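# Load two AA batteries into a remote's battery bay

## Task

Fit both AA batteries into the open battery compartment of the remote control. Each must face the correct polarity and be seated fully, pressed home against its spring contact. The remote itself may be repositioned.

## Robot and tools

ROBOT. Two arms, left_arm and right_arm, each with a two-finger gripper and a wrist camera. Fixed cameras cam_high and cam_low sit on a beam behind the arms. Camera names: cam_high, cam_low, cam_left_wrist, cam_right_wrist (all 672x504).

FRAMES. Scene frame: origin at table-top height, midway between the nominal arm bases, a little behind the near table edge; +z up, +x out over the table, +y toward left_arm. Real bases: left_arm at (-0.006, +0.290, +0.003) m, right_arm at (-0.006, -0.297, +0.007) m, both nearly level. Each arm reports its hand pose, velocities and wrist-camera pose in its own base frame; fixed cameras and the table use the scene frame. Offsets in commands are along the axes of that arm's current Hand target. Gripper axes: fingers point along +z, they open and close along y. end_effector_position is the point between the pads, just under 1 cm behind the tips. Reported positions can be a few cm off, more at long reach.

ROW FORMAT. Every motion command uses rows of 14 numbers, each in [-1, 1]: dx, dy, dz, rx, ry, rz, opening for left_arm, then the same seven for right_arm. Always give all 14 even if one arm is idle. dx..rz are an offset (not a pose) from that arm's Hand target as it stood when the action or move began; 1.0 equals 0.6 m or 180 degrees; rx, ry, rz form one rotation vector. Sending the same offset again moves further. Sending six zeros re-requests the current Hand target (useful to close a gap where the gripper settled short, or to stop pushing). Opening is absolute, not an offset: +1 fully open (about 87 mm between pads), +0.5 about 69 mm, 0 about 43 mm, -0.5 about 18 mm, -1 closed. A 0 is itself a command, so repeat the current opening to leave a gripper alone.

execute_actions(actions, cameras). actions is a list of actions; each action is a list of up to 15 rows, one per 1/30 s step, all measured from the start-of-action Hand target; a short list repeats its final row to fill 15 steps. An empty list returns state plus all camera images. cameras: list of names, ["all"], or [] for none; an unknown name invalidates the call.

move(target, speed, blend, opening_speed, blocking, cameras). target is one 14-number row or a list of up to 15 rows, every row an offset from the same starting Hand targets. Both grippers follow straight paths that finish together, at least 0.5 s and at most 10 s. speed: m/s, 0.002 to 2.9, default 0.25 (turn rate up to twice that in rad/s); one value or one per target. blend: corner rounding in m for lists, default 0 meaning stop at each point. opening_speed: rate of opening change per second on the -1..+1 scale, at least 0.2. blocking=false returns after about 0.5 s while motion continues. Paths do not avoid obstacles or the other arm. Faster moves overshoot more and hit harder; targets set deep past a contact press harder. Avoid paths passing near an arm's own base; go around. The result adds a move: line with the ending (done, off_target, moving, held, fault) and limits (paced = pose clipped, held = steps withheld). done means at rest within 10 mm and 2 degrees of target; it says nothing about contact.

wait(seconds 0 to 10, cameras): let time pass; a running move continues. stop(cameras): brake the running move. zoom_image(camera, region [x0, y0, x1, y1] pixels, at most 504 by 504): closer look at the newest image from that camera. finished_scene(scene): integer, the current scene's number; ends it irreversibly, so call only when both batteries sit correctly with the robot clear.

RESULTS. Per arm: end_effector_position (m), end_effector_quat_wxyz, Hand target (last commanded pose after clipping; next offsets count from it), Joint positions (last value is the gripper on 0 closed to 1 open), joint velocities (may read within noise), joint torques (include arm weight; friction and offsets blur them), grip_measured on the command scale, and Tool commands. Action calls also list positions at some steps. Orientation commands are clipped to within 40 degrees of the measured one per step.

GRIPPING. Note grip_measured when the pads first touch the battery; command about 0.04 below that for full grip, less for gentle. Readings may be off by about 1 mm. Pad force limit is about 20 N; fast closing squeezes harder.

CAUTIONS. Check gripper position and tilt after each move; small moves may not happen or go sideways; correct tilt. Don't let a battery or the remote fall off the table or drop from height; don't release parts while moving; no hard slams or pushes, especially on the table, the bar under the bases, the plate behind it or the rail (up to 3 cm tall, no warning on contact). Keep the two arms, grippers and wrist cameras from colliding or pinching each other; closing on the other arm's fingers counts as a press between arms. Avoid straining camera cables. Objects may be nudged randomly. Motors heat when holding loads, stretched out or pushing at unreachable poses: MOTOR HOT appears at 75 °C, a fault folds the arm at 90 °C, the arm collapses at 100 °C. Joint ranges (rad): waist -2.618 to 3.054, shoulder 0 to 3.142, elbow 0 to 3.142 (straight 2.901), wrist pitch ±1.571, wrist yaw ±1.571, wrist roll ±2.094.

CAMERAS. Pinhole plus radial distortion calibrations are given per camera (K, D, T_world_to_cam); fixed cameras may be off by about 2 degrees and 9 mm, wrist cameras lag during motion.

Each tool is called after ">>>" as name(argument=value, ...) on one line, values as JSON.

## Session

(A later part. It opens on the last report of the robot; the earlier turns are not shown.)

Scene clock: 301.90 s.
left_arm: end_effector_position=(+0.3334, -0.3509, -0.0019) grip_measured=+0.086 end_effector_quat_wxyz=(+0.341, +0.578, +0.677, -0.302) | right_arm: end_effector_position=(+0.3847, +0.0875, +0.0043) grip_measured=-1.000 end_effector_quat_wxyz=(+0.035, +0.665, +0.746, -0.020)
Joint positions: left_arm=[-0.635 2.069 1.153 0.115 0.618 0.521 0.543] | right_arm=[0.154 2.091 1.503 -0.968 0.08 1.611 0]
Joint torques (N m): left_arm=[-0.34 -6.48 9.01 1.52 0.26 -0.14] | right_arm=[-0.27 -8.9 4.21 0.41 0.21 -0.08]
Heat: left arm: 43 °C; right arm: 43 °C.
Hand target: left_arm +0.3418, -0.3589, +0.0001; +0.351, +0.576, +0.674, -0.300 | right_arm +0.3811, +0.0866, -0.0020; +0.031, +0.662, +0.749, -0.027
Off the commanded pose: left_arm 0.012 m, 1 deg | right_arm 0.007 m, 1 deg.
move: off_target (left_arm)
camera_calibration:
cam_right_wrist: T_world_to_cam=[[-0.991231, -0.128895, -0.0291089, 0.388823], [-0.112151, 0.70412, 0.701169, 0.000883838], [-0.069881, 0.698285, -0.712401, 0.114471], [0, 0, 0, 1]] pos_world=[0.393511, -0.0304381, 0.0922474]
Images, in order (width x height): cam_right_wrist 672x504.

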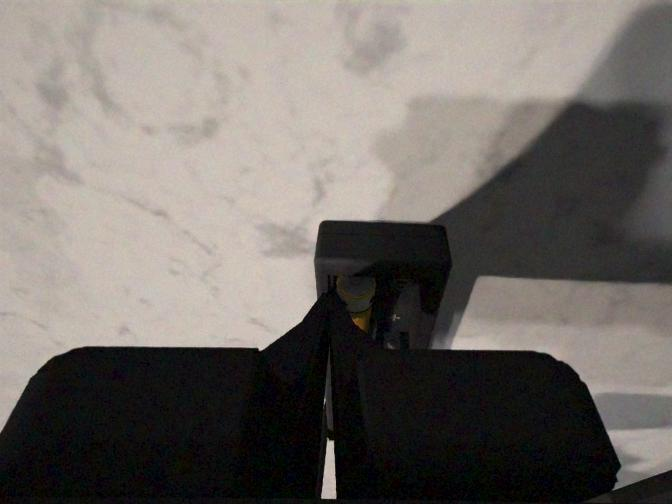

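>>> move(target=[[0,0,0,0,0,0,0.0, -0.006,0,-0.0748,0,0,0,-1],[0,0,0,0,0,0,0.0, -0.0057,-0.0008,-0.0298,0,0,0,-1]], speed=0.07, cameras=["cam_right_wrist"])

>>> zoom_image(camera="cam_right_wrist", region=[220, 200, 420, 400])

Scene clock: 315.97 s.
left_arm: end_effector_position=(+0.3330, -0.3513, -0.0019) grip_measured=+0.086 end_effector_quat_wxyz=(+0.341, +0.578, +0.677, -0.302) | right_arm: end_effector_position=(+0.3762, +0.0862, +0.0151) grip_measured=-1.000 end_effector_quat_wxyz=(+0.023, +0.665, +0.746, -0.035)
Joint positions: left_arm=[-0.636 2.069 1.153 0.115 0.618 0.521 0.543] | right_arm=[0.154 2.082 1.533 -1.047 0.08 1.611 0]
Joint torques (N m): left_arm=[-0.27 -6.46 9.01 1.53 0.26 -0.15] | right_arm=[-0.66 -10.11 5.18 0.52 0.17 -0.13]
Heat: left arm: 43 °C; right arm: 43 °C.
Hand target: left_arm +0.3418, -0.3589, +0.0001; +0.351, +0.576, +0.674, -0.300 | right_arm +0.3810, +0.0846, +0.0162; +0.031, +0.662, +0.749, -0.027
Off the commanded pose: left_arm 0.012 m, 1 deg | right_arm 0.005 m, 1 deg.
move: off_target (left_arm)
camera_calibration:
cam_right_wrist: T_world_to_cam=[[-0.991608, -0.128967, 0.00902302, 0.380216], [-0.0857358, 0.708237, 0.700749, -0.0169475], [-0.0967639, 0.694095, -0.713351, 0.132939], [0, 0, 0, 1]] pos_world=[0.388436, -0.0312343, 0.103278]
Images, in order (width x height): cam_right_wrist 672x504.

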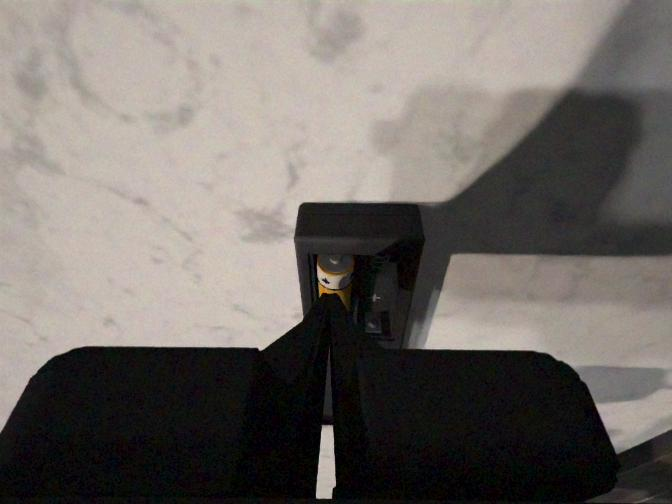

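Scaled by 2.520 from the camera's 672x504 image, which has a finer 960x720 frame.

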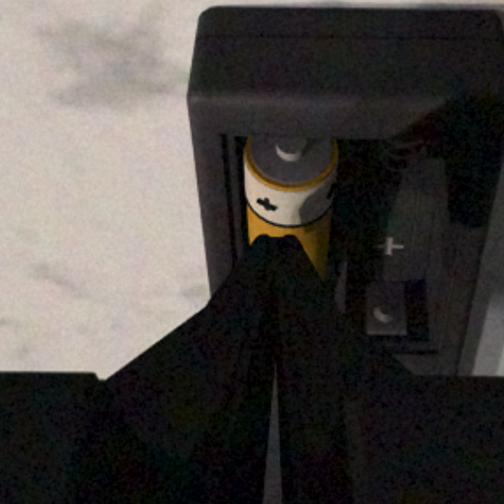

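>>> move(target=[[0,0,0,0,0,0,0.0, -0.0052,-0.0067,0.0004,0,0,0,-1]], speed=0.05, cameras=["cam_right_wrist"])

>>> zoom_image(camera="cam_right_wrist", region=[220, 200, 420, 400])

Scene clock: 321.10 s.
left_arm: end_effector_position=(+0.3330, -0.3513, -0.0019) grip_measured=+0.086 end_effector_quat_wxyz=(+0.341, +0.578, +0.677, -0.302) | right_arm: end_effector_position=(+0.3712, +0.0827, +0.0099) grip_measured=-1.000 end_effector_quat_wxyz=(+0.018, +0.664, +0.746, -0.041)
Joint positions: left_arm=[-0.636 2.069 1.153 0.115 0.618 0.521 0.543] | right_arm=[0.147 2.082 1.511 -1.039 0.08 1.604 0]
Joint torques (N m): left_arm=[-0.28 -6.46 9.01 1.53 0.26 -0.14] | right_arm=[-0.81 -11.52 4.85 0.49 0.17 -0.23]
Heat: left arm: 43 °C; right arm: 44 °C.
Hand target: left_arm +0.3418, -0.3589, +0.0001; +0.351, +0.576, +0.674, -0.300 | right_arm +0.3773, +0.0810, +0.0162; +0.031, +0.662, +0.749, -0.027
Off the commanded pose: left_arm 0.012 m, 1 deg | right_arm 0.009 m, 2 deg.
move: off_target (left_arm)
camera_calibration:
cam_right_wrist: T_world_to_cam=[[-0.991426, -0.128437, 0.0240711, 0.374536], [-0.0749357, 0.709724, 0.700483, -0.0153763], [-0.107052, 0.692673, -0.713263, 0.1352], [0, 0, 0, 1]] pos_world=[0.384646, -0.0346326, 0.0981888]
Images, in order (width x height): cam_right_wrist 672x504.

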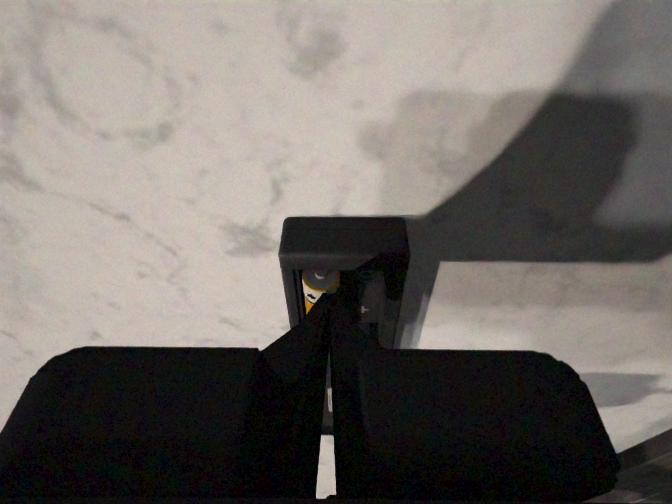

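Scaled by 2.520 from the camera's 672x504 image, which has a finer 960x720 frame.

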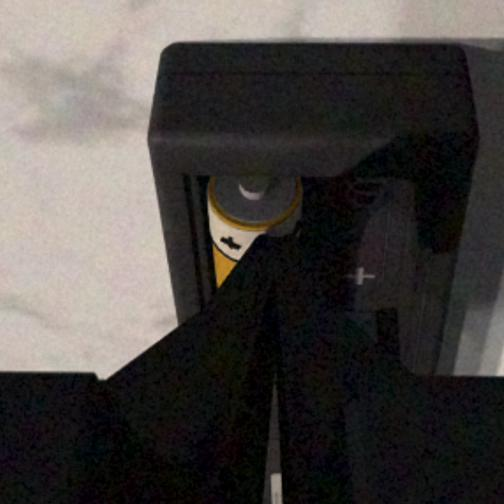

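>>> move(target=[[0,0,0,0,0,0,0.0, 0.005,0.003,0.02,0,0,0,-1]], speed=0.05, cameras=["cam_right_wrist"])

>>> zoom_image(camera="cam_right_wrist", region=[220, 200, 420, 400])

Scene clock: 325.63 s.
left_arm: end_effector_position=(+0.3330, -0.3513, -0.0019) grip_measured=+0.086 end_effector_quat_wxyz=(+0.341, +0.578, +0.677, -0.302) | right_arm: end_effector_position=(+0.3752, +0.0833, +0.0088) grip_measured=-1.000 end_effector_quat_wxyz=(+0.024, +0.665, +0.746, -0.034)
Joint positions: left_arm=[-0.636 2.069 1.153 0.115 0.618 0.521 0.543] | right_arm=[0.147 2.082 1.507 -1.017 0.08 1.604 0]
Joint torques (N m): left_arm=[-0.25 -6.43 8.98 1.52 0.25 -0.14] | right_arm=[-0.17 -9.25 3.82 0.71 0.25 -0.12]
Heat: left arm: 43 °C; right arm: 45 °C.
Hand target: left_arm +0.3418, -0.3589, +0.0001; +0.351, +0.576, +0.674, -0.300 | right_arm +0.3789, +0.0833, +0.0041; +0.031, +0.662, +0.749, -0.027
Off the commanded pose: left_arm 0.012 m, 1 deg | right_arm 0.006 m, 1 deg.
move: off_target (left_arm)
camera_calibration:
cam_right_wrist: T_world_to_cam=[[-0.991642, -0.128855, 0.00656478, 0.378851], [-0.0873445, 0.707893, 0.700898, -0.00992142], [-0.0949615, 0.694466, -0.713231, 0.129704], [0, 0, 0, 1]] pos_world=[0.387135, -0.0342345, 0.0969755]
Images, in order (width x height): cam_right_wrist 672x504.

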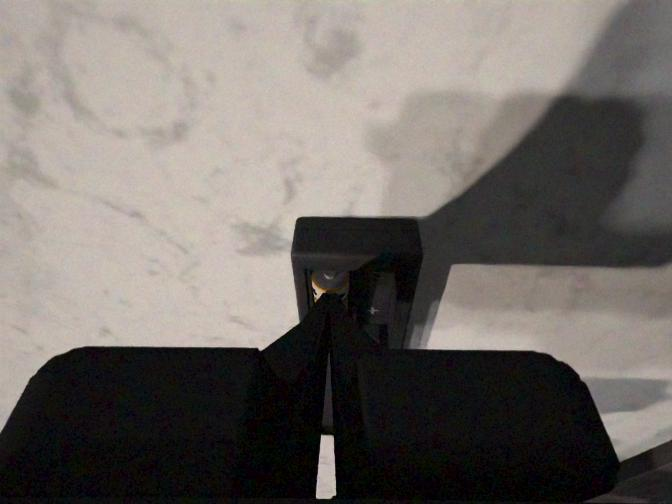

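Scaled by 2.520 from the camera's 672x504 image, which has a finer 960x720 frame.

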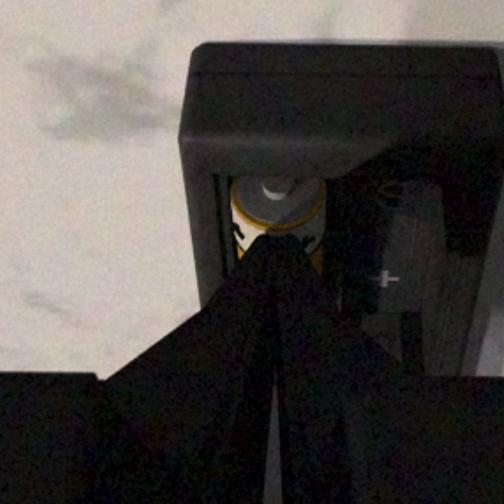

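>>> move(target=[[0,0,0,0,0,0,0.0, 0.0067,-0.0112,0.0228,0,0,0,-1]], speed=0.05, cameras=["cam_right_wrist"])

>>> zoom_image(camera="cam_right_wrist", region=[220, 200, 420, 400])

Scene clock: 330.80 s.
left_arm: end_effector_position=(+0.3330, -0.3513, -0.0019) grip_measured=+0.086 end_effector_quat_wxyz=(+0.341, +0.578, +0.677, -0.302) | right_arm: end_effector_position=(+0.3743, +0.0833, +0.0074) grip_measured=-1.000 end_effector_quat_wxyz=(+0.034, +0.665, +0.746, -0.021)
Joint positions: left_arm=[-0.636 2.069 1.153 0.115 0.618 0.521 0.543] | right_arm=[0.147 2.051 1.454 -0.963 0.08 1.604 0]
Joint torques (N m): left_arm=[-0.27 -6.45 9.02 1.52 0.26 -0.14] | right_arm=[0.24 -6.93 2.92 0.8 0.18 -0.03]
Heat: left arm: 43 °C; right arm: 45 °C.
Hand target: left_arm +0.3418, -0.3589, +0.0001; +0.351, +0.576, +0.674, -0.300 | right_arm +0.3717, +0.0853, -0.0100; +0.031, +0.662, +0.749, -0.027
Off the commanded pose: left_arm 0.012 m, 1 deg | right_arm 0.018 m, 1 deg.
move: off_target (left_arm, right_arm)
camera_calibration:
cam_right_wrist: T_world_to_cam=[[-0.991335, -0.128864, -0.0254814, 0.378141], [-0.109555, 0.704047, 0.701652, -0.000358955], [-0.0724774, 0.698364, -0.712064, 0.11988], [0, 0, 0, 1]] pos_world=[0.383514, -0.0347382, 0.0952494]
Images, in order (width x height): cam_right_wrist 672x504.

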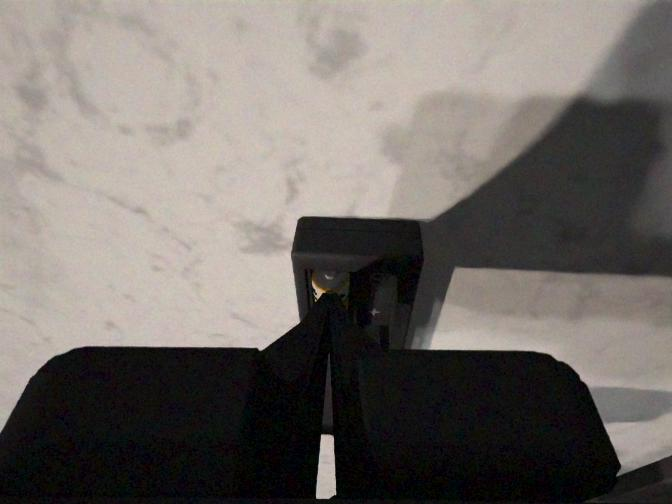

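Scaled by 2.520 from the camera's 672x504 image, which has a finer 960x720 frame.

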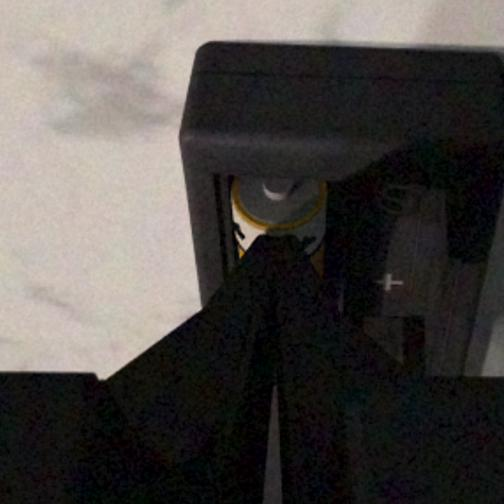

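>>> move(target=[[0,0,0,0,0,0,0.0, 0.0068,-0.001,0.0197,0,0,0,-1]], speed=0.05, cameras=["cam_right_wrist","cam_low"])

>>> zoom_image(camera="cam_right_wrist", region=[220, 200, 420, 400])

>>> zoom_image(camera="cam_low", region=[150, 270, 250, 350])

Scene clock: 335.33 s.
left_arm: end_effector_position=(+0.3330, -0.3513, -0.0019) grip_measured=+0.086 end_effector_quat_wxyz=(+0.341, +0.578, +0.677, -0.302) | right_arm: end_effector_position=(+0.3742, +0.0835, +0.0021) grip_measured=-1.000 end_effector_quat_wxyz=(+0.036, +0.665, +0.745, -0.018)
Joint positions: left_arm=[-0.636 2.069 1.153 0.115 0.618 0.521 0.543] | right_arm=[0.147 2.052 1.433 -0.934 0.078 1.604 0]
Joint torques (N m): left_arm=[-0.27 -6.45 9.03 1.52 0.26 -0.13] | right_arm=[1.02 -5.42 1.99 0.89 0.29 0.02]
Heat: left arm: 43 °C; right arm: 44 °C.
Hand target: left_arm +0.3418, -0.3589, +0.0001; +0.351, +0.576, +0.674, -0.300 | right_arm +0.3708, +0.0883, -0.0220; +0.031, +0.662, +0.749, -0.027
Off the commanded pose: left_arm 0.012 m, 1 deg | right_arm 0.025 m, 1 deg.
move: off_target (left_arm, right_arm)
camera_calibration:
cam_right_wrist: T_world_to_cam=[[-0.991147, -0.128778, -0.0323203, 0.377761], [-0.114166, 0.702341, 0.702626, 0.00496629], [-0.0677832, 0.700095, -0.710825, 0.113983], [0, 0, 0, 1]] pos_world=[0.382709, -0.0346398, 0.089742]
Images, in order (width x height): cam_low 672x504, cam_right_wrist 672x504.

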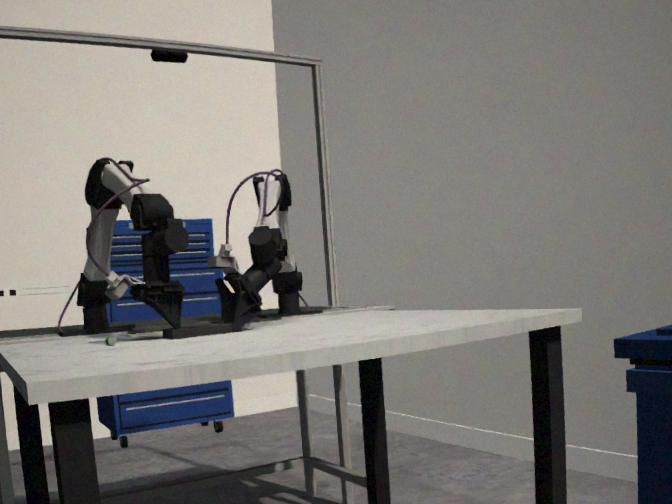

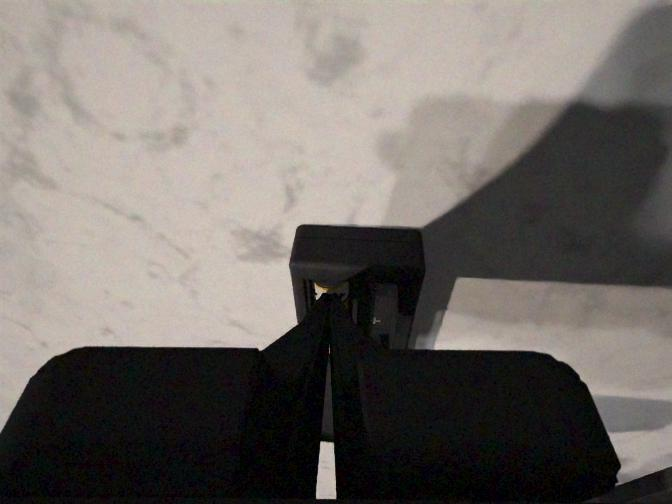

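Scaled by 2.520 from the camera's 672x504 image, which has a finer 960x720 frame.

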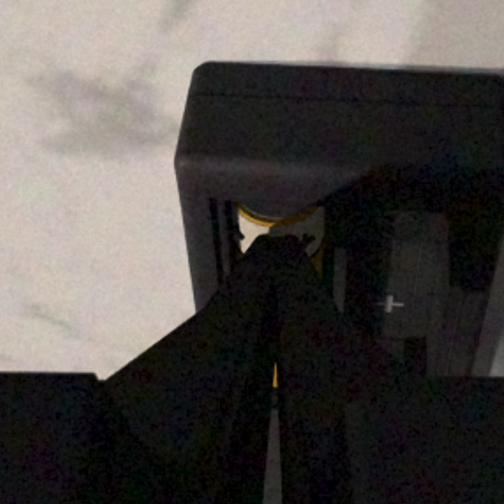

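Scaled by 5.040 from the camera's 672x504 image, which has a finer 960x720 frame.

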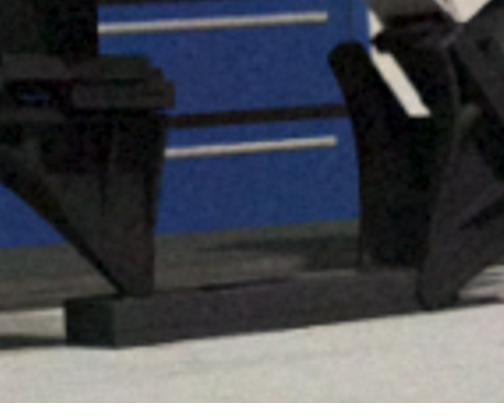

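>>> move(target=[[0,0,0,0,0,0,0.0, 0,0.005,-0.05,0,0,0,-1],[0,0,0,0,0,0,0.0, -0.03,0.008,-0.17,0,0,0,-1]], speed=0.1, blend=[0.01,0], cameras=["cam_right_wrist","cam_low"])

>>> zoom_image(camera="cam_right_wrist", region=[240, 130, 400, 290])

>>> zoom_image(camera="cam_low", region=[150, 300, 220, 350])

Scene clock: 342.57 s.
left_arm: end_effector_position=(+0.3330, -0.3513, -0.0019) grip_measured=+0.086 end_effector_quat_wxyz=(+0.341, +0.578, +0.677, -0.302) | right_arm: end_effector_position=(+0.3694, +0.0808, +0.0663) grip_measured=-1.000 end_effector_quat_wxyz=(+0.014, +0.665, +0.746, -0.044)
Joint positions: left_arm=[-0.636 2.069 1.153 0.115 0.618 0.521 0.543] | right_arm=[0.142 2.034 1.669 -1.255 0.078 1.6 0]
Joint torques (N m): left_arm=[-0.28 -6.45 9.03 1.53 0.25 -0.15] | right_arm=[-0.69 -11.64 7.31 0.28 0.19 -0.16]
Heat: left arm: 43 °C; right arm: 43 °C.
Hand target: left_arm +0.3418, -0.3589, +0.0001; +0.351, +0.576, +0.674, -0.300 | right_arm +0.3768, +0.0793, +0.0811; +0.031, +0.662, +0.749, -0.027
Off the commanded pose: left_arm 0.012 m, 1 deg | right_arm 0.017 m, 3 deg.
move: off_target (left_arm, right_arm)
camera_calibration:
cam_right_wrist: T_world_to_cam=[[-0.991264, -0.127232, 0.0347422, 0.370279], [-0.0664221, 0.709158, 0.701913, -0.0568395], [-0.113944, 0.693474, -0.711414, 0.178885], [0, 0, 0, 1]] pos_world=[0.383652, -0.0366325, 0.154294]
Images, in order (width x height): cam_low 672x504, cam_right_wrist 672x504.

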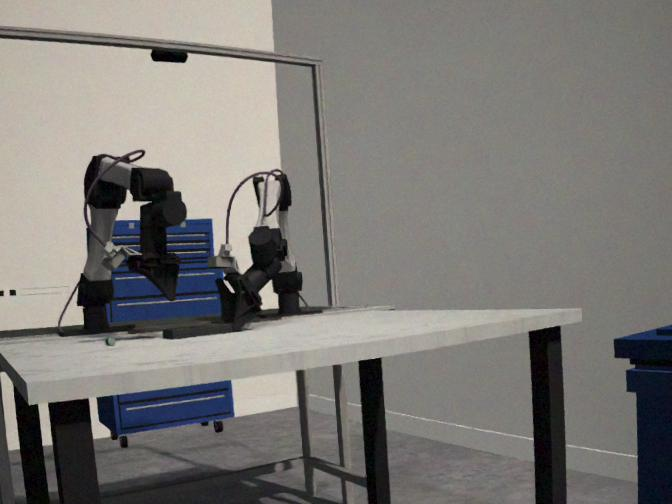

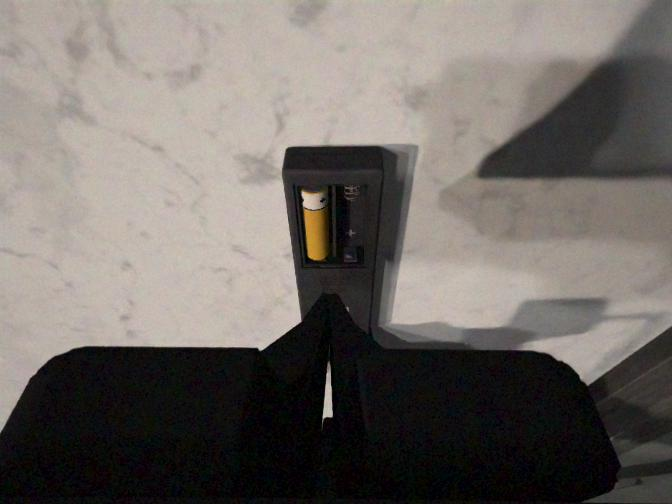

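Scaled by 3.150 from the camera's 672x504 image, which has a finer 960x720 frame.

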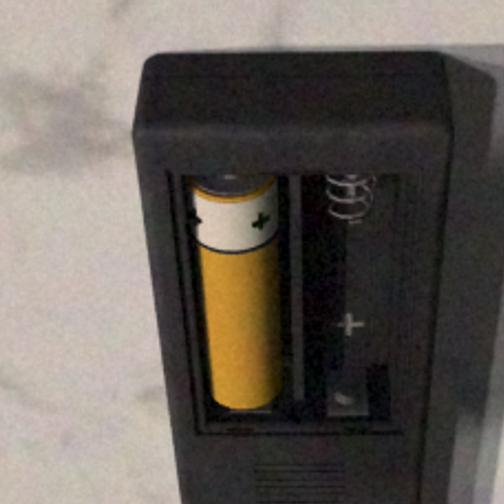

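Scaled by 7.200 from the camera's 672x504 image, which has a finer 960x720 frame.

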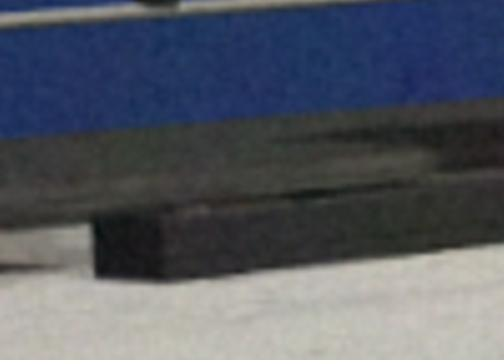

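>>> move(target=[0,0,0,0,0,0,0.0, -0.2487,-0.0333,-0.0115,-0.0722,-0.0485,-0.4164,-0.2], speed=0.25, cameras=["cam_right_wrist"])

Scene clock: 356.20 s.
left_arm: end_effector_position=(+0.3330, -0.3513, -0.0019) grip_measured=+0.086 end_effector_quat_wxyz=(+0.341, +0.578, +0.677, -0.302) | right_arm: end_effector_position=(+0.3699, -0.0698, +0.0890) grip_measured=-0.200 end_effector_quat_wxyz=(+0.104, +0.068, +0.992, -0.012)
Joint positions: left_arm=[-0.636 2.069 1.153 0.115 0.618 0.521 0.543] | right_arm=[-0.182 1.932 1.618 -1.046 -0.001 -0.046 0.4]
Joint torques (N m): left_arm=[-0.25 -6.48 8.99 1.52 0.26 -0.14] | right_arm=[-0.72 -12.31 5.53 1 -0.05 -0.18]
Heat: left arm: 43 °C; right arm: 44 °C.
Hand target: left_arm +0.3418, -0.3589, +0.0001; +0.351, +0.576, +0.674, -0.300 | right_arm +0.3752, -0.0702, +0.1001; +0.130, +0.060, +0.990, -0.008
Off the commanded pose: left_arm 0.012 m, 1 deg | right_arm 0.012 m, 3 deg.
move: off_target (left_arm, right_arm)
camera_calibration:
cam_right_wrist: T_world_to_cam=[[-0.120554, -0.992707, -0.000729986, -0.0285523], [-0.792006, 0.0957376, 0.60296, 0.268341], [-0.598493, 0.0732674, -0.797771, 0.443058], [0, 0, 0, 1]] pos_world=[0.474252, -0.0864961, 0.191639]
Images, in order (width x height): cam_right_wrist 672x504.

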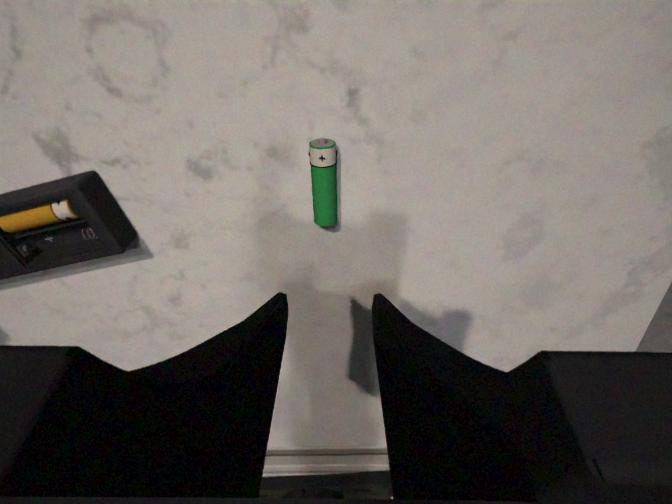

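>>> move(target=[0,0,0,0,0,0,0.0, 0.042,0.0085,0.177,0,0,0,-0.2], speed=0.15, cameras=["cam_right_wrist"])

Scene clock: 364.50 s.
left_arm: end_effector_position=(+0.3330, -0.3513, -0.0019) grip_measured=+0.086 end_effector_quat_wxyz=(+0.341, +0.578, +0.677, -0.302) | right_arm: end_effector_position=(+0.3722, -0.0702, -0.0091) grip_measured=-0.200 end_effector_quat_wxyz=(+0.119, +0.067, +0.991, -0.013)
Joint positions: left_arm=[-0.636 2.069 1.153 0.115 0.618 0.521 0.543] | right_arm=[-0.182 2.011 1.324 -0.643 -0.001 -0.046 0.4]
Joint torques (N m): left_arm=[-0.29 -6.48 9.01 1.52 0.25 -0.15] | right_arm=[0.61 -9.5 5.39 1.02 -0.01 -0.04]
Heat: left arm: 43 °C; right arm: 45 °C.
Hand target: left_arm +0.3418, -0.3589, +0.0001; +0.351, +0.576, +0.674, -0.300 | right_arm +0.3789, -0.0655, -0.0090; +0.130, +0.060, +0.990, -0.008
Off the commanded pose: left_arm 0.012 m, 1 deg | right_arm 0.008 m, 2 deg.
move: off_target (left_arm)
camera_calibration:
cam_right_wrist: T_world_to_cam=[[-0.119748, -0.992804, 0.000786987, -0.0290299], [-0.808979, 0.0980352, 0.579606, 0.335639], [-0.575512, 0.06877, -0.814897, 0.357212], [0, 0, 0, 1]] pos_world=[0.473628, -0.0862909, 0.0965757]
Images, in order (width x height): cam_right_wrist 672x504.

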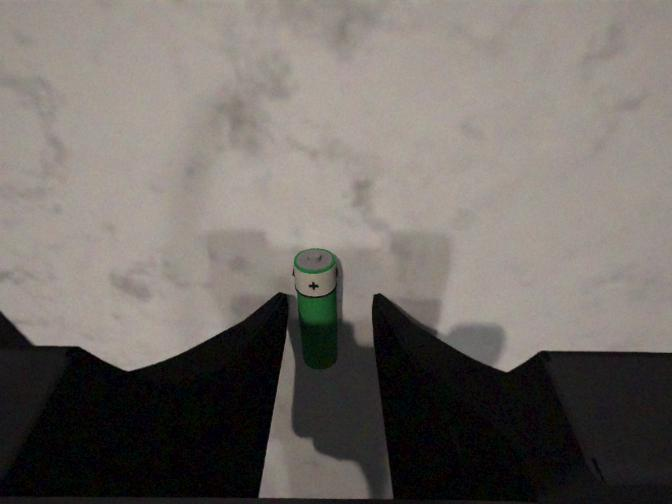

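>>> move(target=[0,0,0,0,0,0,0.0, 0,0,0,0,0,0,-0.7], opening_speed=0.4)

Scene clock: 367.57 s.
left_arm: end_effector_position=(+0.3330, -0.3513, -0.0019) grip_measured=+0.086 end_effector_quat_wxyz=(+0.341, +0.578, +0.677, -0.302) | right_arm: end_effector_position=(+0.3723, -0.0703, -0.0091) grip_measured=-0.607 end_effector_quat_wxyz=(+0.119, +0.067, +0.991, -0.013)
Joint positions: left_arm=[-0.636 2.069 1.153 0.115 0.618 0.521 0.543] | right_arm=[-0.182 2.011 1.324 -0.643 -0.001 -0.046 0.197]
Joint torques (N m): left_arm=[-0.31 -6.46 9.02 1.52 0.25 -0.14] | right_arm=[0.64 -9.43 5.27 1.06 -0.08 0.02]
Heat: left arm: 43 °C; right arm: 44 °C.
Hand target: left_arm +0.3418, -0.3589, +0.0001; +0.351, +0.576, +0.674, -0.300 | right_arm +0.3788, -0.0655, -0.0091; +0.130, +0.060, +0.990, -0.008
Off the commanded pose: left_arm 0.012 m, 1 deg | right_arm 0.008 m, 2 deg.
move: off_target (left_arm)

>>> move(target=[[0,0,0,0,0,0,0.0, -0.0345,0,-0.1288,0,0,0,-0.7],[0,0,0,0,0,0,0.0, 0.0535,0.0633,-0.1868,-0.0748,0,-0.279,-0.7],[0,0,0,0,0,0,0.0, 0.1173,0.131,-0.1953,-0.1495,0,-0.5581,-0.7]], speed=[0.15,0.25,0.25], blend=[0.03,0.03,0], cameras=["cam_right_wrist"])

Scene clock: 379.97 s.
left_arm: end_effector_position=(+0.3330, -0.3513, -0.0019) grip_measured=+0.086 end_effector_quat_wxyz=(+0.341, +0.578, +0.677, -0.302) | right_arm: end_effector_position=(+0.2903, +0.0188, +0.0799) grip_measured=-0.607 end_effector_quat_wxyz=(-0.072, +0.734, -0.667, -0.099)
Joint positions: left_arm=[-0.636 2.069 1.153 0.115 0.618 0.521 0.543] | right_arm=[0.058 1.683 1.277 -1.201 -0.243 -1.613 0.197]
Joint torques (N m): left_arm=[-0.23 -6.48 9.01 1.52 0.27 -0.15] | right_arm=[0.54 -8.72 5.09 0.37 -0.31 -0.17]
Heat: left arm: 43 °C; right arm: 44 °C.
Hand target: left_arm +0.3418, -0.3589, +0.0001; +0.351, +0.576, +0.674, -0.300 | right_arm +0.2909, +0.0245, +0.0861; -0.086, +0.743, -0.657, -0.098
Off the commanded pose: left_arm 0.012 m, 1 deg | right_arm 0.008 m, 2 deg.
move: off_target (left_arm)
camera_calibration:
cam_right_wrist: T_world_to_cam=[[0.992728, 0.115072, -0.0353403, -0.291407], [0.11439, -0.810357, 0.574662, -0.0415359], [0.0374892, -0.574526, -0.817627, 0.210835], [0, 0, 0, 1]] pos_world=[0.286135, 0.121004, 0.185955]
Images, in order (width x height): cam_right_wrist 672x504.

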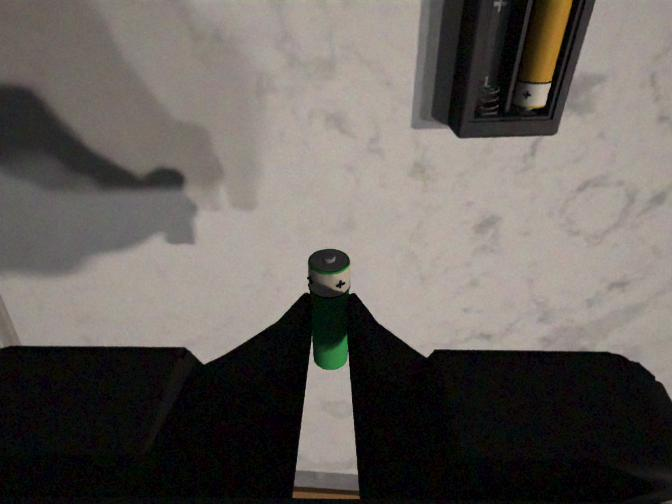

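>>> move(target=[[0,0,0,0,0,0,0.0, 0.0412,0,0.1539,0,0,0,-0.7],[0,0,0,0,0,0,0.0, 0.0412,0,0.1539,0,0,0,-0.35]], speed=0.12, opening_speed=0.4, cameras=["cam_right_wrist"])

Scene clock: 386.27 s.
left_arm: end_effector_position=(+0.3330, -0.3513, -0.0019) grip_measured=+0.086 end_effector_quat_wxyz=(+0.341, +0.578, +0.677, -0.302) | right_arm: end_effector_position=(+0.2859, +0.0187, -0.0090) grip_measured=-0.350 end_effector_quat_wxyz=(-0.075, +0.735, -0.667, -0.098)
Joint positions: left_arm=[-0.636 2.069 1.153 0.115 0.618 0.521 0.543] | right_arm=[0.058 1.778 1.013 -0.836 -0.244 -1.614 0.325]
Joint torques (N m): left_arm=[-0.29 -6.46 9.03 1.51 0.26 -0.13] | right_arm=[0.59 -6.78 4.75 0.52 -0.32 -0.18]
Heat: left arm: 43 °C; right arm: 44 °C.
Hand target: left_arm +0.3418, -0.3589, +0.0001; +0.351, +0.576, +0.674, -0.300 | right_arm +0.2908, +0.0245, -0.0095; -0.086, +0.743, -0.657, -0.098
Off the commanded pose: left_arm 0.012 m, 1 deg | right_arm 0.008 m, 2 deg.
move: off_target (left_arm)
camera_calibration:
cam_right_wrist: T_world_to_cam=[[0.992784, 0.116174, -0.0297112, -0.290145], [0.112096, -0.811127, 0.574028, 0.0106544], [0.0425874, -0.573216, -0.818296, 0.136866], [0, 0, 0, 1]] pos_world=[0.281029, 0.120803, 0.0972604]
Images, in order (width x height): cam_right_wrist 672x504.

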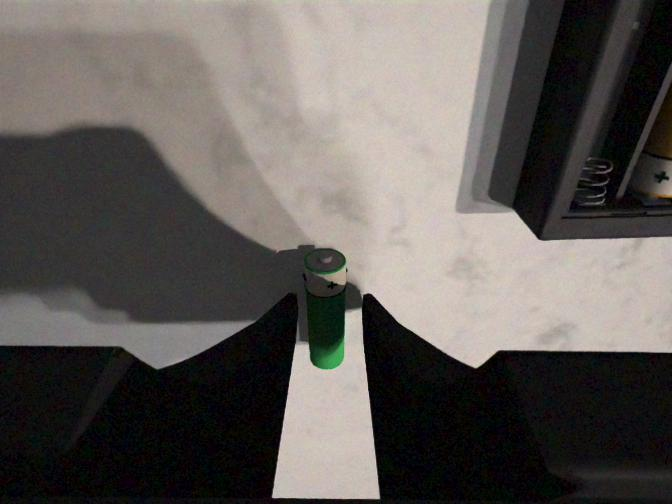

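>>> move(target=[[0,0,0,0,0,0,0.0, -0.0383,0.0006,-0.1623,0,0,0,-0.35],[0,0,0,0,0,0,0.0, -0.0484,-0.0195,-0.2027,0.1049,0.0218,0.4724,-0.35],[0,0,0,0,0,0,0.0, -0.043,-0.0058,-0.1093,0.1736,-0.001,0.985,-0.3]], speed=[0.12,0.3,0.25], blend=[0.02,0.03,0], cameras=["cam_right_wrist"])

Scene clock: 412.43 s.
left_arm: end_effector_position=(+0.3330, -0.3513, -0.0019) grip_measured=+0.086 end_effector_quat_wxyz=(+0.341, +0.578, +0.677, -0.302) | right_arm: end_effector_position=(+0.2882, +0.0359, +0.0612) grip_measured=-0.300 end_effector_quat_wxyz=(+0.022, +0.654, +0.756, -0.030)
Joint positions: left_arm=[-0.636 2.069 1.153 0.115 0.618 0.521 0.543] | right_arm=[0.026 1.689 1.199 -1.087 0.074 1.453 0.35]
Joint torques (N m): left_arm=[-0.32 -6.45 9.03 1.52 0.26 -0.14] | right_arm=[-0.55 -6.74 5 0.57 0.31 0.21]
Heat: left arm: 44 °C; right arm: 42 °C.
Hand target: left_arm +0.3418, -0.3589, +0.0001; +0.351, +0.576, +0.674, -0.300 | right_arm +0.2933, +0.0328, +0.0605; +0.033, +0.662, +0.748, -0.028
Off the commanded pose: left_arm 0.012 m, 1 deg | right_arm 0.006 m, 2 deg.
move: off_target (left_arm)
camera_calibration:
cam_right_wrist: T_world_to_cam=[[-0.987456, -0.157853, 0.00354028, 0.286108], [-0.109184, 0.698857, 0.706879, -0.0144744], [-0.114057, 0.697626, -0.707326, 0.196717], [0, 0, 0, 1]] pos_world=[0.303376, -0.0819563, 0.148362]
Images, in order (width x height): cam_right_wrist 672x504.

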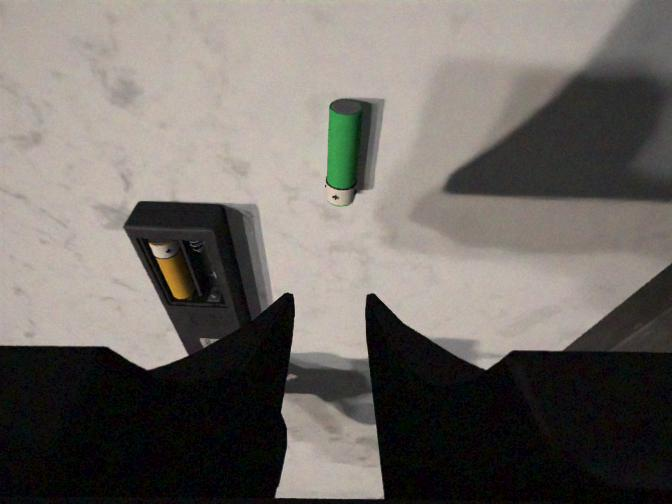

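>>> move(target=[0,0,0,0,0,0,0.0, 0.0047,-0.008,0.1068,0,0,0,-0.3], speed=0.12, cameras=["cam_right_wrist"])

>>> zoom_image(camera="cam_right_wrist", region=[250, 200, 410, 360])

Scene clock: 428.13 s.
left_arm: end_effector_position=(+0.3330, -0.3513, -0.0019) grip_measured=+0.086 end_effector_quat_wxyz=(+0.341, +0.578, +0.677, -0.302) | right_arm: end_effector_position=(+0.2837, +0.0331, -0.0024) grip_measured=-0.300 end_effector_quat_wxyz=(+0.023, +0.657, +0.753, -0.029)
Joint positions: left_arm=[-0.636 2.069 1.153 0.115 0.618 0.521 0.543] | right_arm=[0.017 1.762 1.013 -0.827 0.074 1.453 0.35]
Joint torques (N m): left_arm=[-0.24 -6.48 8.96 1.52 0.26 -0.14] | right_arm=[-0.79 -6.52 4.81 0.58 0.29 0.07]
Heat: left arm: 44 °C; right arm: 41 °C.
Hand target: left_arm +0.3418, -0.3589, +0.0001; +0.351, +0.576, +0.674, -0.300 | right_arm +0.2889, +0.0294, -0.0037; +0.033, +0.662, +0.748, -0.028
Off the commanded pose: left_arm 0.012 m, 1 deg | right_arm 0.007 m, 1 deg.
move: off_target (left_arm)
camera_calibration:
cam_right_wrist: T_world_to_cam=[[-0.988872, -0.148754, 0.00210456, 0.281548], [-0.103811, 0.700097, 0.706461, 0.0303531], [-0.106562, 0.698381, -0.707749, 0.151039], [0, 0, 0, 1]] pos_world=[0.297661, -0.0848512, 0.0848616]
Images, in order (width x height): cam_right_wrist 672x504.

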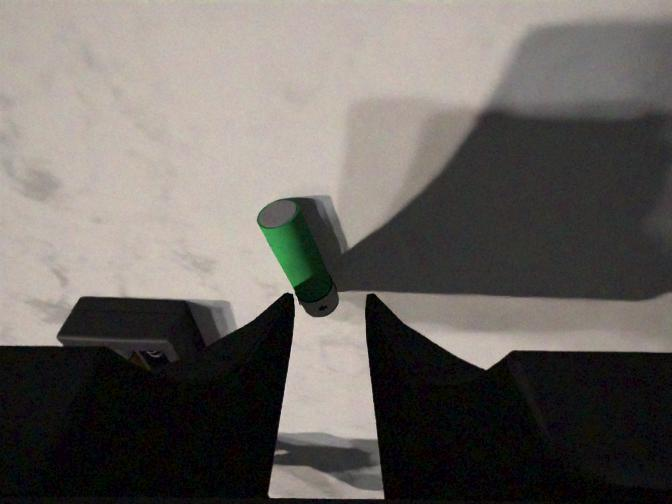

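Scaled by 3.150 from the camera's 672x504 image, which has a finer 960x720 frame.

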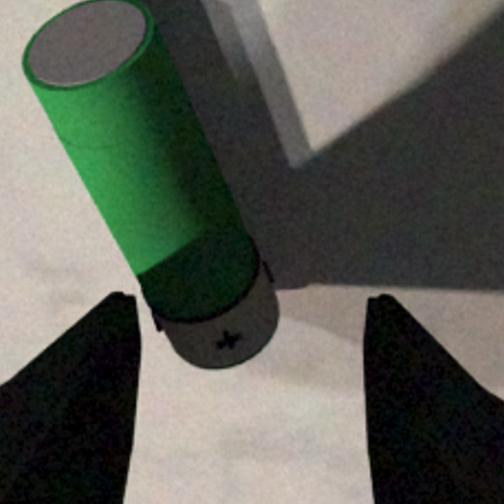

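>>> move(target=[[0,0,0,0,0,0,0.0, -0.004,0,-0.06,0,0,0,-0.3],[0,0,0,0,0,0,0.0, 0.0005,0.012,-0.0837,-0.0063,0,-0.0719,-0.25]], speed=0.12, blend=[0.01,0], cameras=["cam_right_wrist"])

Scene clock: 439.03 s.
left_arm: end_effector_position=(+0.3330, -0.3513, -0.0019) grip_measured=+0.086 end_effector_quat_wxyz=(+0.341, +0.578, +0.677, -0.302) | right_arm: end_effector_position=(+0.2879, +0.0335, +0.0415) grip_measured=-0.250 end_effector_quat_wxyz=(+0.025, +0.583, +0.811, -0.028)
Joint positions: left_arm=[-0.636 2.069 1.153 0.115 0.618 0.521 0.543] | right_arm=[0.024 1.725 1.159 -0.999 0.074 1.27 0.375]
Joint torques (N m): left_arm=[-0.27 -6.46 9.02 1.52 0.25 -0.15] | right_arm=[0.62 -6.8 7.1 0.41 0.3 -0.15]
Heat: left arm: 44 °C; right arm: 41 °C.
Hand target: left_arm +0.3418, -0.3589, +0.0001; +0.351, +0.576, +0.674, -0.300 | right_arm +0.2955, +0.0350, +0.0463; +0.036, +0.573, +0.818, -0.024
Off the commanded pose: left_arm 0.012 m, 1 deg | right_arm 0.009 m, 2 deg.
move: off_target (left_arm)
camera_calibration:
cam_right_wrist: T_world_to_cam=[[-0.943254, -0.33204, 0.0046165, 0.278591], [-0.231806, 0.668336, 0.706819, 0.0374583], [-0.237778, 0.66564, -0.707379, 0.221133], [0, 0, 0, 1]] pos_world=[0.324045, -0.0797264, 0.128663]
Images, in order (width x height): cam_right_wrist 672x504.

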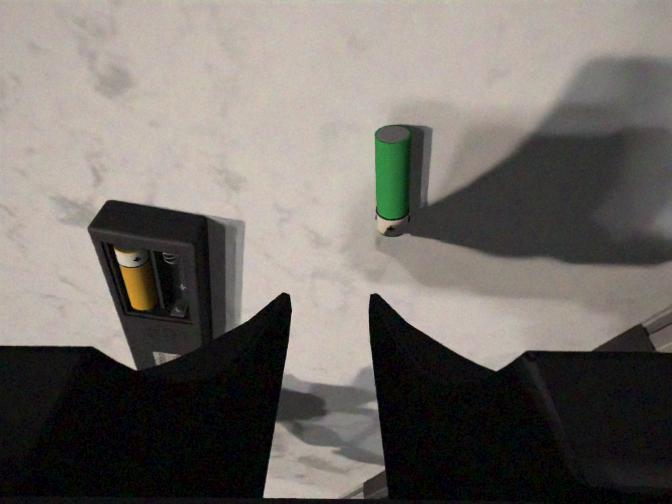

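>>> wait(seconds=0.3, cameras=["cam_right_wrist"])

Scene clock: 443.70 s.
left_arm: end_effector_position=(+0.3330, -0.3513, -0.0019) grip_measured=+0.086 end_effector_quat_wxyz=(+0.341, +0.578, +0.677, -0.302) | right_arm: end_effector_position=(+0.2879, +0.0335, +0.0415) grip_measured=-0.250 end_effector_quat_wxyz=(+0.025, +0.583, +0.811, -0.028)
Joint positions: left_arm=[-0.636 2.069 1.153 0.115 0.618 0.521 0.543] | right_arm=[0.024 1.725 1.159 -0.999 0.074 1.27 0.375]
Joint torques (N m): left_arm=[-0.23 -6.49 8.99 1.52 0.26 -0.15] | right_arm=[0.64 -6.58 7.35 0.44 0.25 -0.17]
Heat: left arm: 44 °C; right arm: 41 °C.
Hand target: left_arm +0.3418, -0.3589, +0.0001; +0.351, +0.576, +0.674, -0.300 | right_arm +0.2955, +0.0350, +0.0463; +0.036, +0.573, +0.818, -0.024
Tool commands: left_gripper/opening=+0.0 right_gripper/opening=-0.25
Off the commanded pose: left_arm 0.012 m, 1 deg | right_arm 0.009 m, 2 deg.
wait: 0.30 s; at rest from the start
camera_calibration:
cam_right_wrist: T_world_to_cam=[[-0.943254, -0.33204, 0.0046165, 0.278591], [-0.231806, 0.668336, 0.706819, 0.0374583], [-0.237778, 0.66564, -0.707379, 0.221133], [0, 0, 0, 1]] pos_world=[0.324045, -0.0797264, 0.128663]
Images, in order (width x height): cam_right_wrist 672x504.

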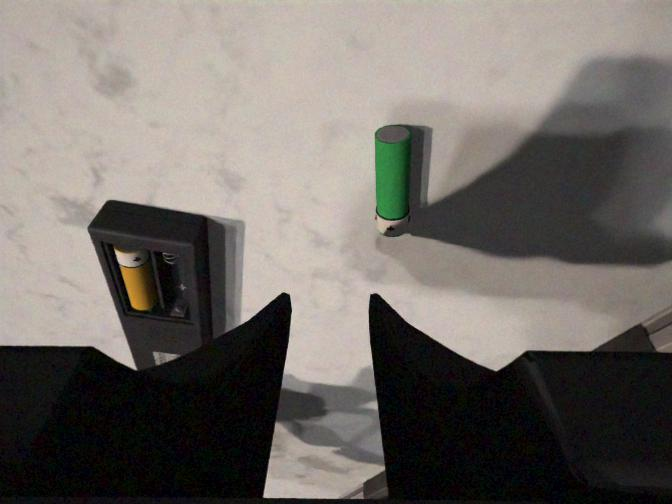

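>>> move(target=[0,0,0,0,0,0,0.0, -0.0053,-0.0552,0.0173,-0.0029,0,-0.0332,-0.2], speed=0.12, cameras=["cam_right_wrist"])

Scene clock: 451.50 s.
left_arm: end_effector_position=(+0.3330, -0.3513, -0.0019) grip_measured=+0.086 end_effector_quat_wxyz=(+0.341, +0.578, +0.677, -0.302) | right_arm: end_effector_position=(+0.2603, +0.0223, +0.0318) grip_measured=-0.200 end_effector_quat_wxyz=(+0.020, +0.533, +0.845, -0.031)
Joint positions: left_arm=[-0.636 2.069 1.153 0.115 0.618 0.521 0.543] | right_arm=[-0.008 1.66 1.043 -0.952 0.074 1.118 0.4]
Joint torques (N m): left_arm=[-0.25 -6.49 9.01 1.52 0.26 -0.13] | right_arm=[-0.75 -8.54 4.96 0.61 0.13 -0.16]
Heat: left arm: 44 °C; right arm: 42 °C.
Hand target: left_arm +0.3418, -0.3589, +0.0001; +0.351, +0.576, +0.674, -0.300 | right_arm +0.2658, +0.0199, +0.0363; +0.038, +0.529, +0.847, -0.022
Off the commanded pose: left_arm 0.012 m, 1 deg | right_arm 0.007 m, 2 deg.
move: off_target (left_arm)
camera_calibration:
cam_right_wrist: T_world_to_cam=[[-0.896641, -0.442347, 0.0190739, 0.238747], [-0.299116, 0.636948, 0.710512, 0.0634169], [-0.326442, 0.631368, -0.703427, 0.238942], [0, 0, 0, 1]] pos_world=[0.31104, -0.0856448, 0.118466]
Images, in order (width x height): cam_right_wrist 672x504.

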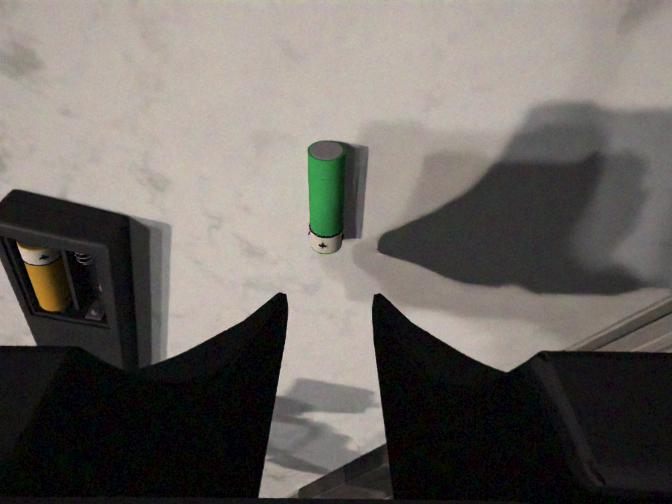

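>>> move(target=[0,0,0,0,0,0,0.0, 0.0087,0.0015,0.0647,0,0,0,-0.2], speed=0.1, cameras=["cam_right_wrist"])

>>> zoom_image(camera="cam_right_wrist", region=[250, 200, 410, 360])

Scene clock: 460.20 s.
left_arm: end_effector_position=(+0.3330, -0.3513, -0.0019) grip_measured=+0.086 end_effector_quat_wxyz=(+0.341, +0.578, +0.677, -0.302) | right_arm: end_effector_position=(+0.2612, +0.0223, -0.0018) grip_measured=-0.200 end_effector_quat_wxyz=(+0.029, +0.534, +0.845, -0.026)
Joint positions: left_arm=[-0.636 2.069 1.153 0.115 0.618 0.521 0.543] | right_arm=[-0.008 1.701 0.943 -0.79 0.074 1.118 0.4]
Joint torques (N m): left_arm=[-0.28 -6.49 9.03 1.52 0.26 -0.14] | right_arm=[-0.08 -5.89 5.07 0.53 0.23 -0.08]
Heat: left arm: 44 °C; right arm: 41 °C.
Hand target: left_arm +0.3418, -0.3589, +0.0001; +0.351, +0.576, +0.674, -0.300 | right_arm +0.2658, +0.0219, -0.0028; +0.038, +0.530, +0.847, -0.023
Off the commanded pose: left_arm 0.012 m, 1 deg | right_arm 0.005 m, 1 deg.
move: off_target (left_arm)
camera_calibration:
cam_right_wrist: T_world_to_cam=[[-0.8967, -0.44264, -0.0000142601, 0.240181], [-0.314446, 0.636982, 0.70383, 0.0916377], [-0.311534, 0.631129, -0.710368, 0.211664], [0, 0, 0, 1]] pos_world=[0.310126, -0.0856447, 0.085865]
Images, in order (width x height): cam_right_wrist 672x504.

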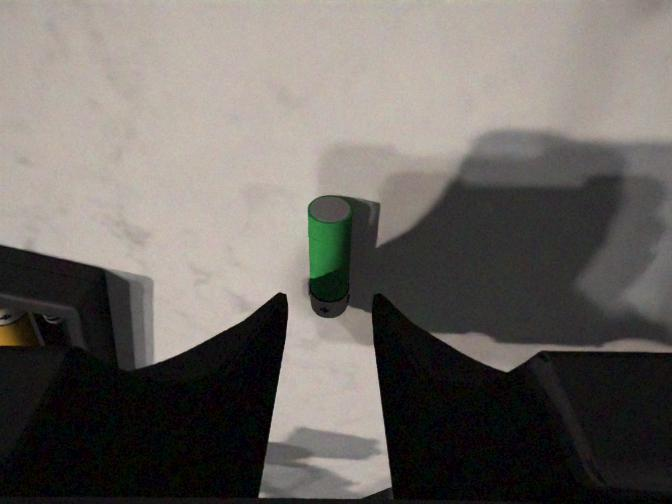

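Scaled by 3.150 from the camera's 672x504 image, which has a finer 960x720 frame.

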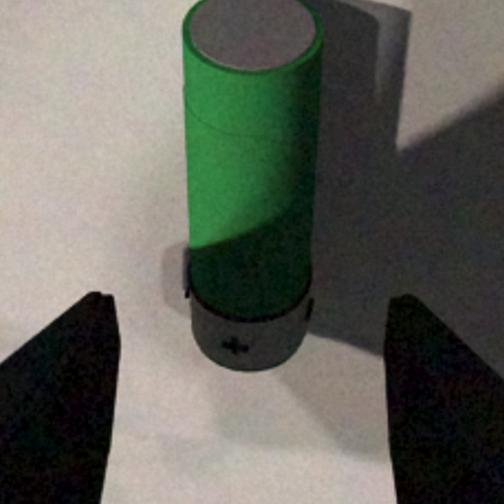

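>>> move(target=[0,0,0,0,0,0,0.0, 0,0,0,0,0,0,-0.7], opening_speed=0.4, cameras=["cam_right_wrist"])

>>> zoom_image(camera="cam_right_wrist", region=[250, 200, 410, 360])

Scene clock: 464.60 s.
left_arm: end_effector_position=(+0.3330, -0.3513, -0.0019) grip_measured=+0.086 end_effector_quat_wxyz=(+0.341, +0.578, +0.677, -0.302) | right_arm: end_effector_position=(+0.2614, +0.0223, -0.0018) grip_measured=-0.650 end_effector_quat_wxyz=(+0.030, +0.534, +0.845, -0.025)
Joint positions: left_arm=[-0.636 2.069 1.153 0.115 0.618 0.521 0.543] | right_arm=[-0.008 1.701 0.943 -0.789 0.074 1.118 0.175]
Joint torques (N m): left_arm=[-0.23 -6.48 8.98 1.52 0.26 -0.15] | right_arm=[-0.2 -6.02 5.09 0.67 0.17 -0.1]
Heat: left arm: 44 °C; right arm: 41 °C.
Hand target: left_arm +0.3418, -0.3589, +0.0001; +0.351, +0.576, +0.674, -0.300 | right_arm +0.2659, +0.0219, -0.0028; +0.038, +0.530, +0.847, -0.022
Off the commanded pose: left_arm 0.012 m, 1 deg | right_arm 0.005 m, 1 deg.
move: off_target (left_arm)
camera_calibration:
cam_right_wrist: T_world_to_cam=[[-0.896698, -0.442643, -0.000648429, 0.240324], [-0.314942, 0.636973, 0.703617, 0.0918404], [-0.311038, 0.631136, -0.710579, 0.211559], [0, 0, 0, 1]] pos_world=[0.310226, -0.0856447, 0.0858649]
Images, in order (width x height): cam_right_wrist 672x504.

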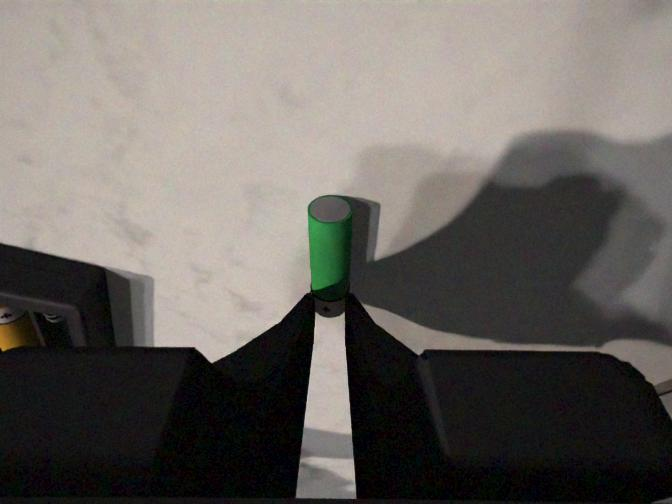

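Scaled by 3.150 from the camera's 672x504 image, which has a finer 960x720 frame.

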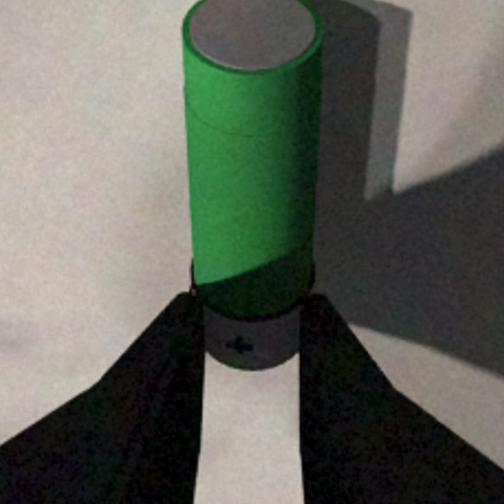

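>>> move(target=[[0,0,0,0,0,0,0.0, 0,0,0,0,0,0,-0.5],[0,0,0,0,0,0,0.0, 0.0003,0,0.0035,0,0,0,-0.5],[0,0,0,0,0,0,0.0, 0.0003,0,0.0035,0,0,0,-0.7]], opening_speed=0.5, speed=0.05)

Scene clock: 471.23 s.
left_arm: end_effector_position=(+0.3330, -0.3513, -0.0019) grip_measured=+0.086 end_effector_quat_wxyz=(+0.341, +0.578, +0.677, -0.302) | right_arm: end_effector_position=(+0.2636, +0.0222, -0.0019) grip_measured=-0.649 end_effector_quat_wxyz=(+0.033, +0.534, +0.845, -0.023)
Joint positions: left_arm=[-0.636 2.069 1.153 0.115 0.618 0.521 0.543] | right_arm=[-0.008 1.701 0.943 -0.78 0.074 1.118 0.176]
Joint torques (N m): left_arm=[-0.25 -6.48 8.98 1.53 0.27 -0.15] | right_arm=[-0.17 -5.87 4.66 0.62 0.21 -0.08]
Heat: left arm: 44 °C; right arm: 41 °C.
Hand target: left_arm +0.3418, -0.3589, +0.0001; +0.351, +0.576, +0.674, -0.300 | right_arm +0.2659, +0.0219, -0.0049; +0.038, +0.530, +0.847, -0.022
Off the commanded pose: left_arm 0.012 m, 1 deg | right_arm 0.004 m, 1 deg.
move: off_target (left_arm)


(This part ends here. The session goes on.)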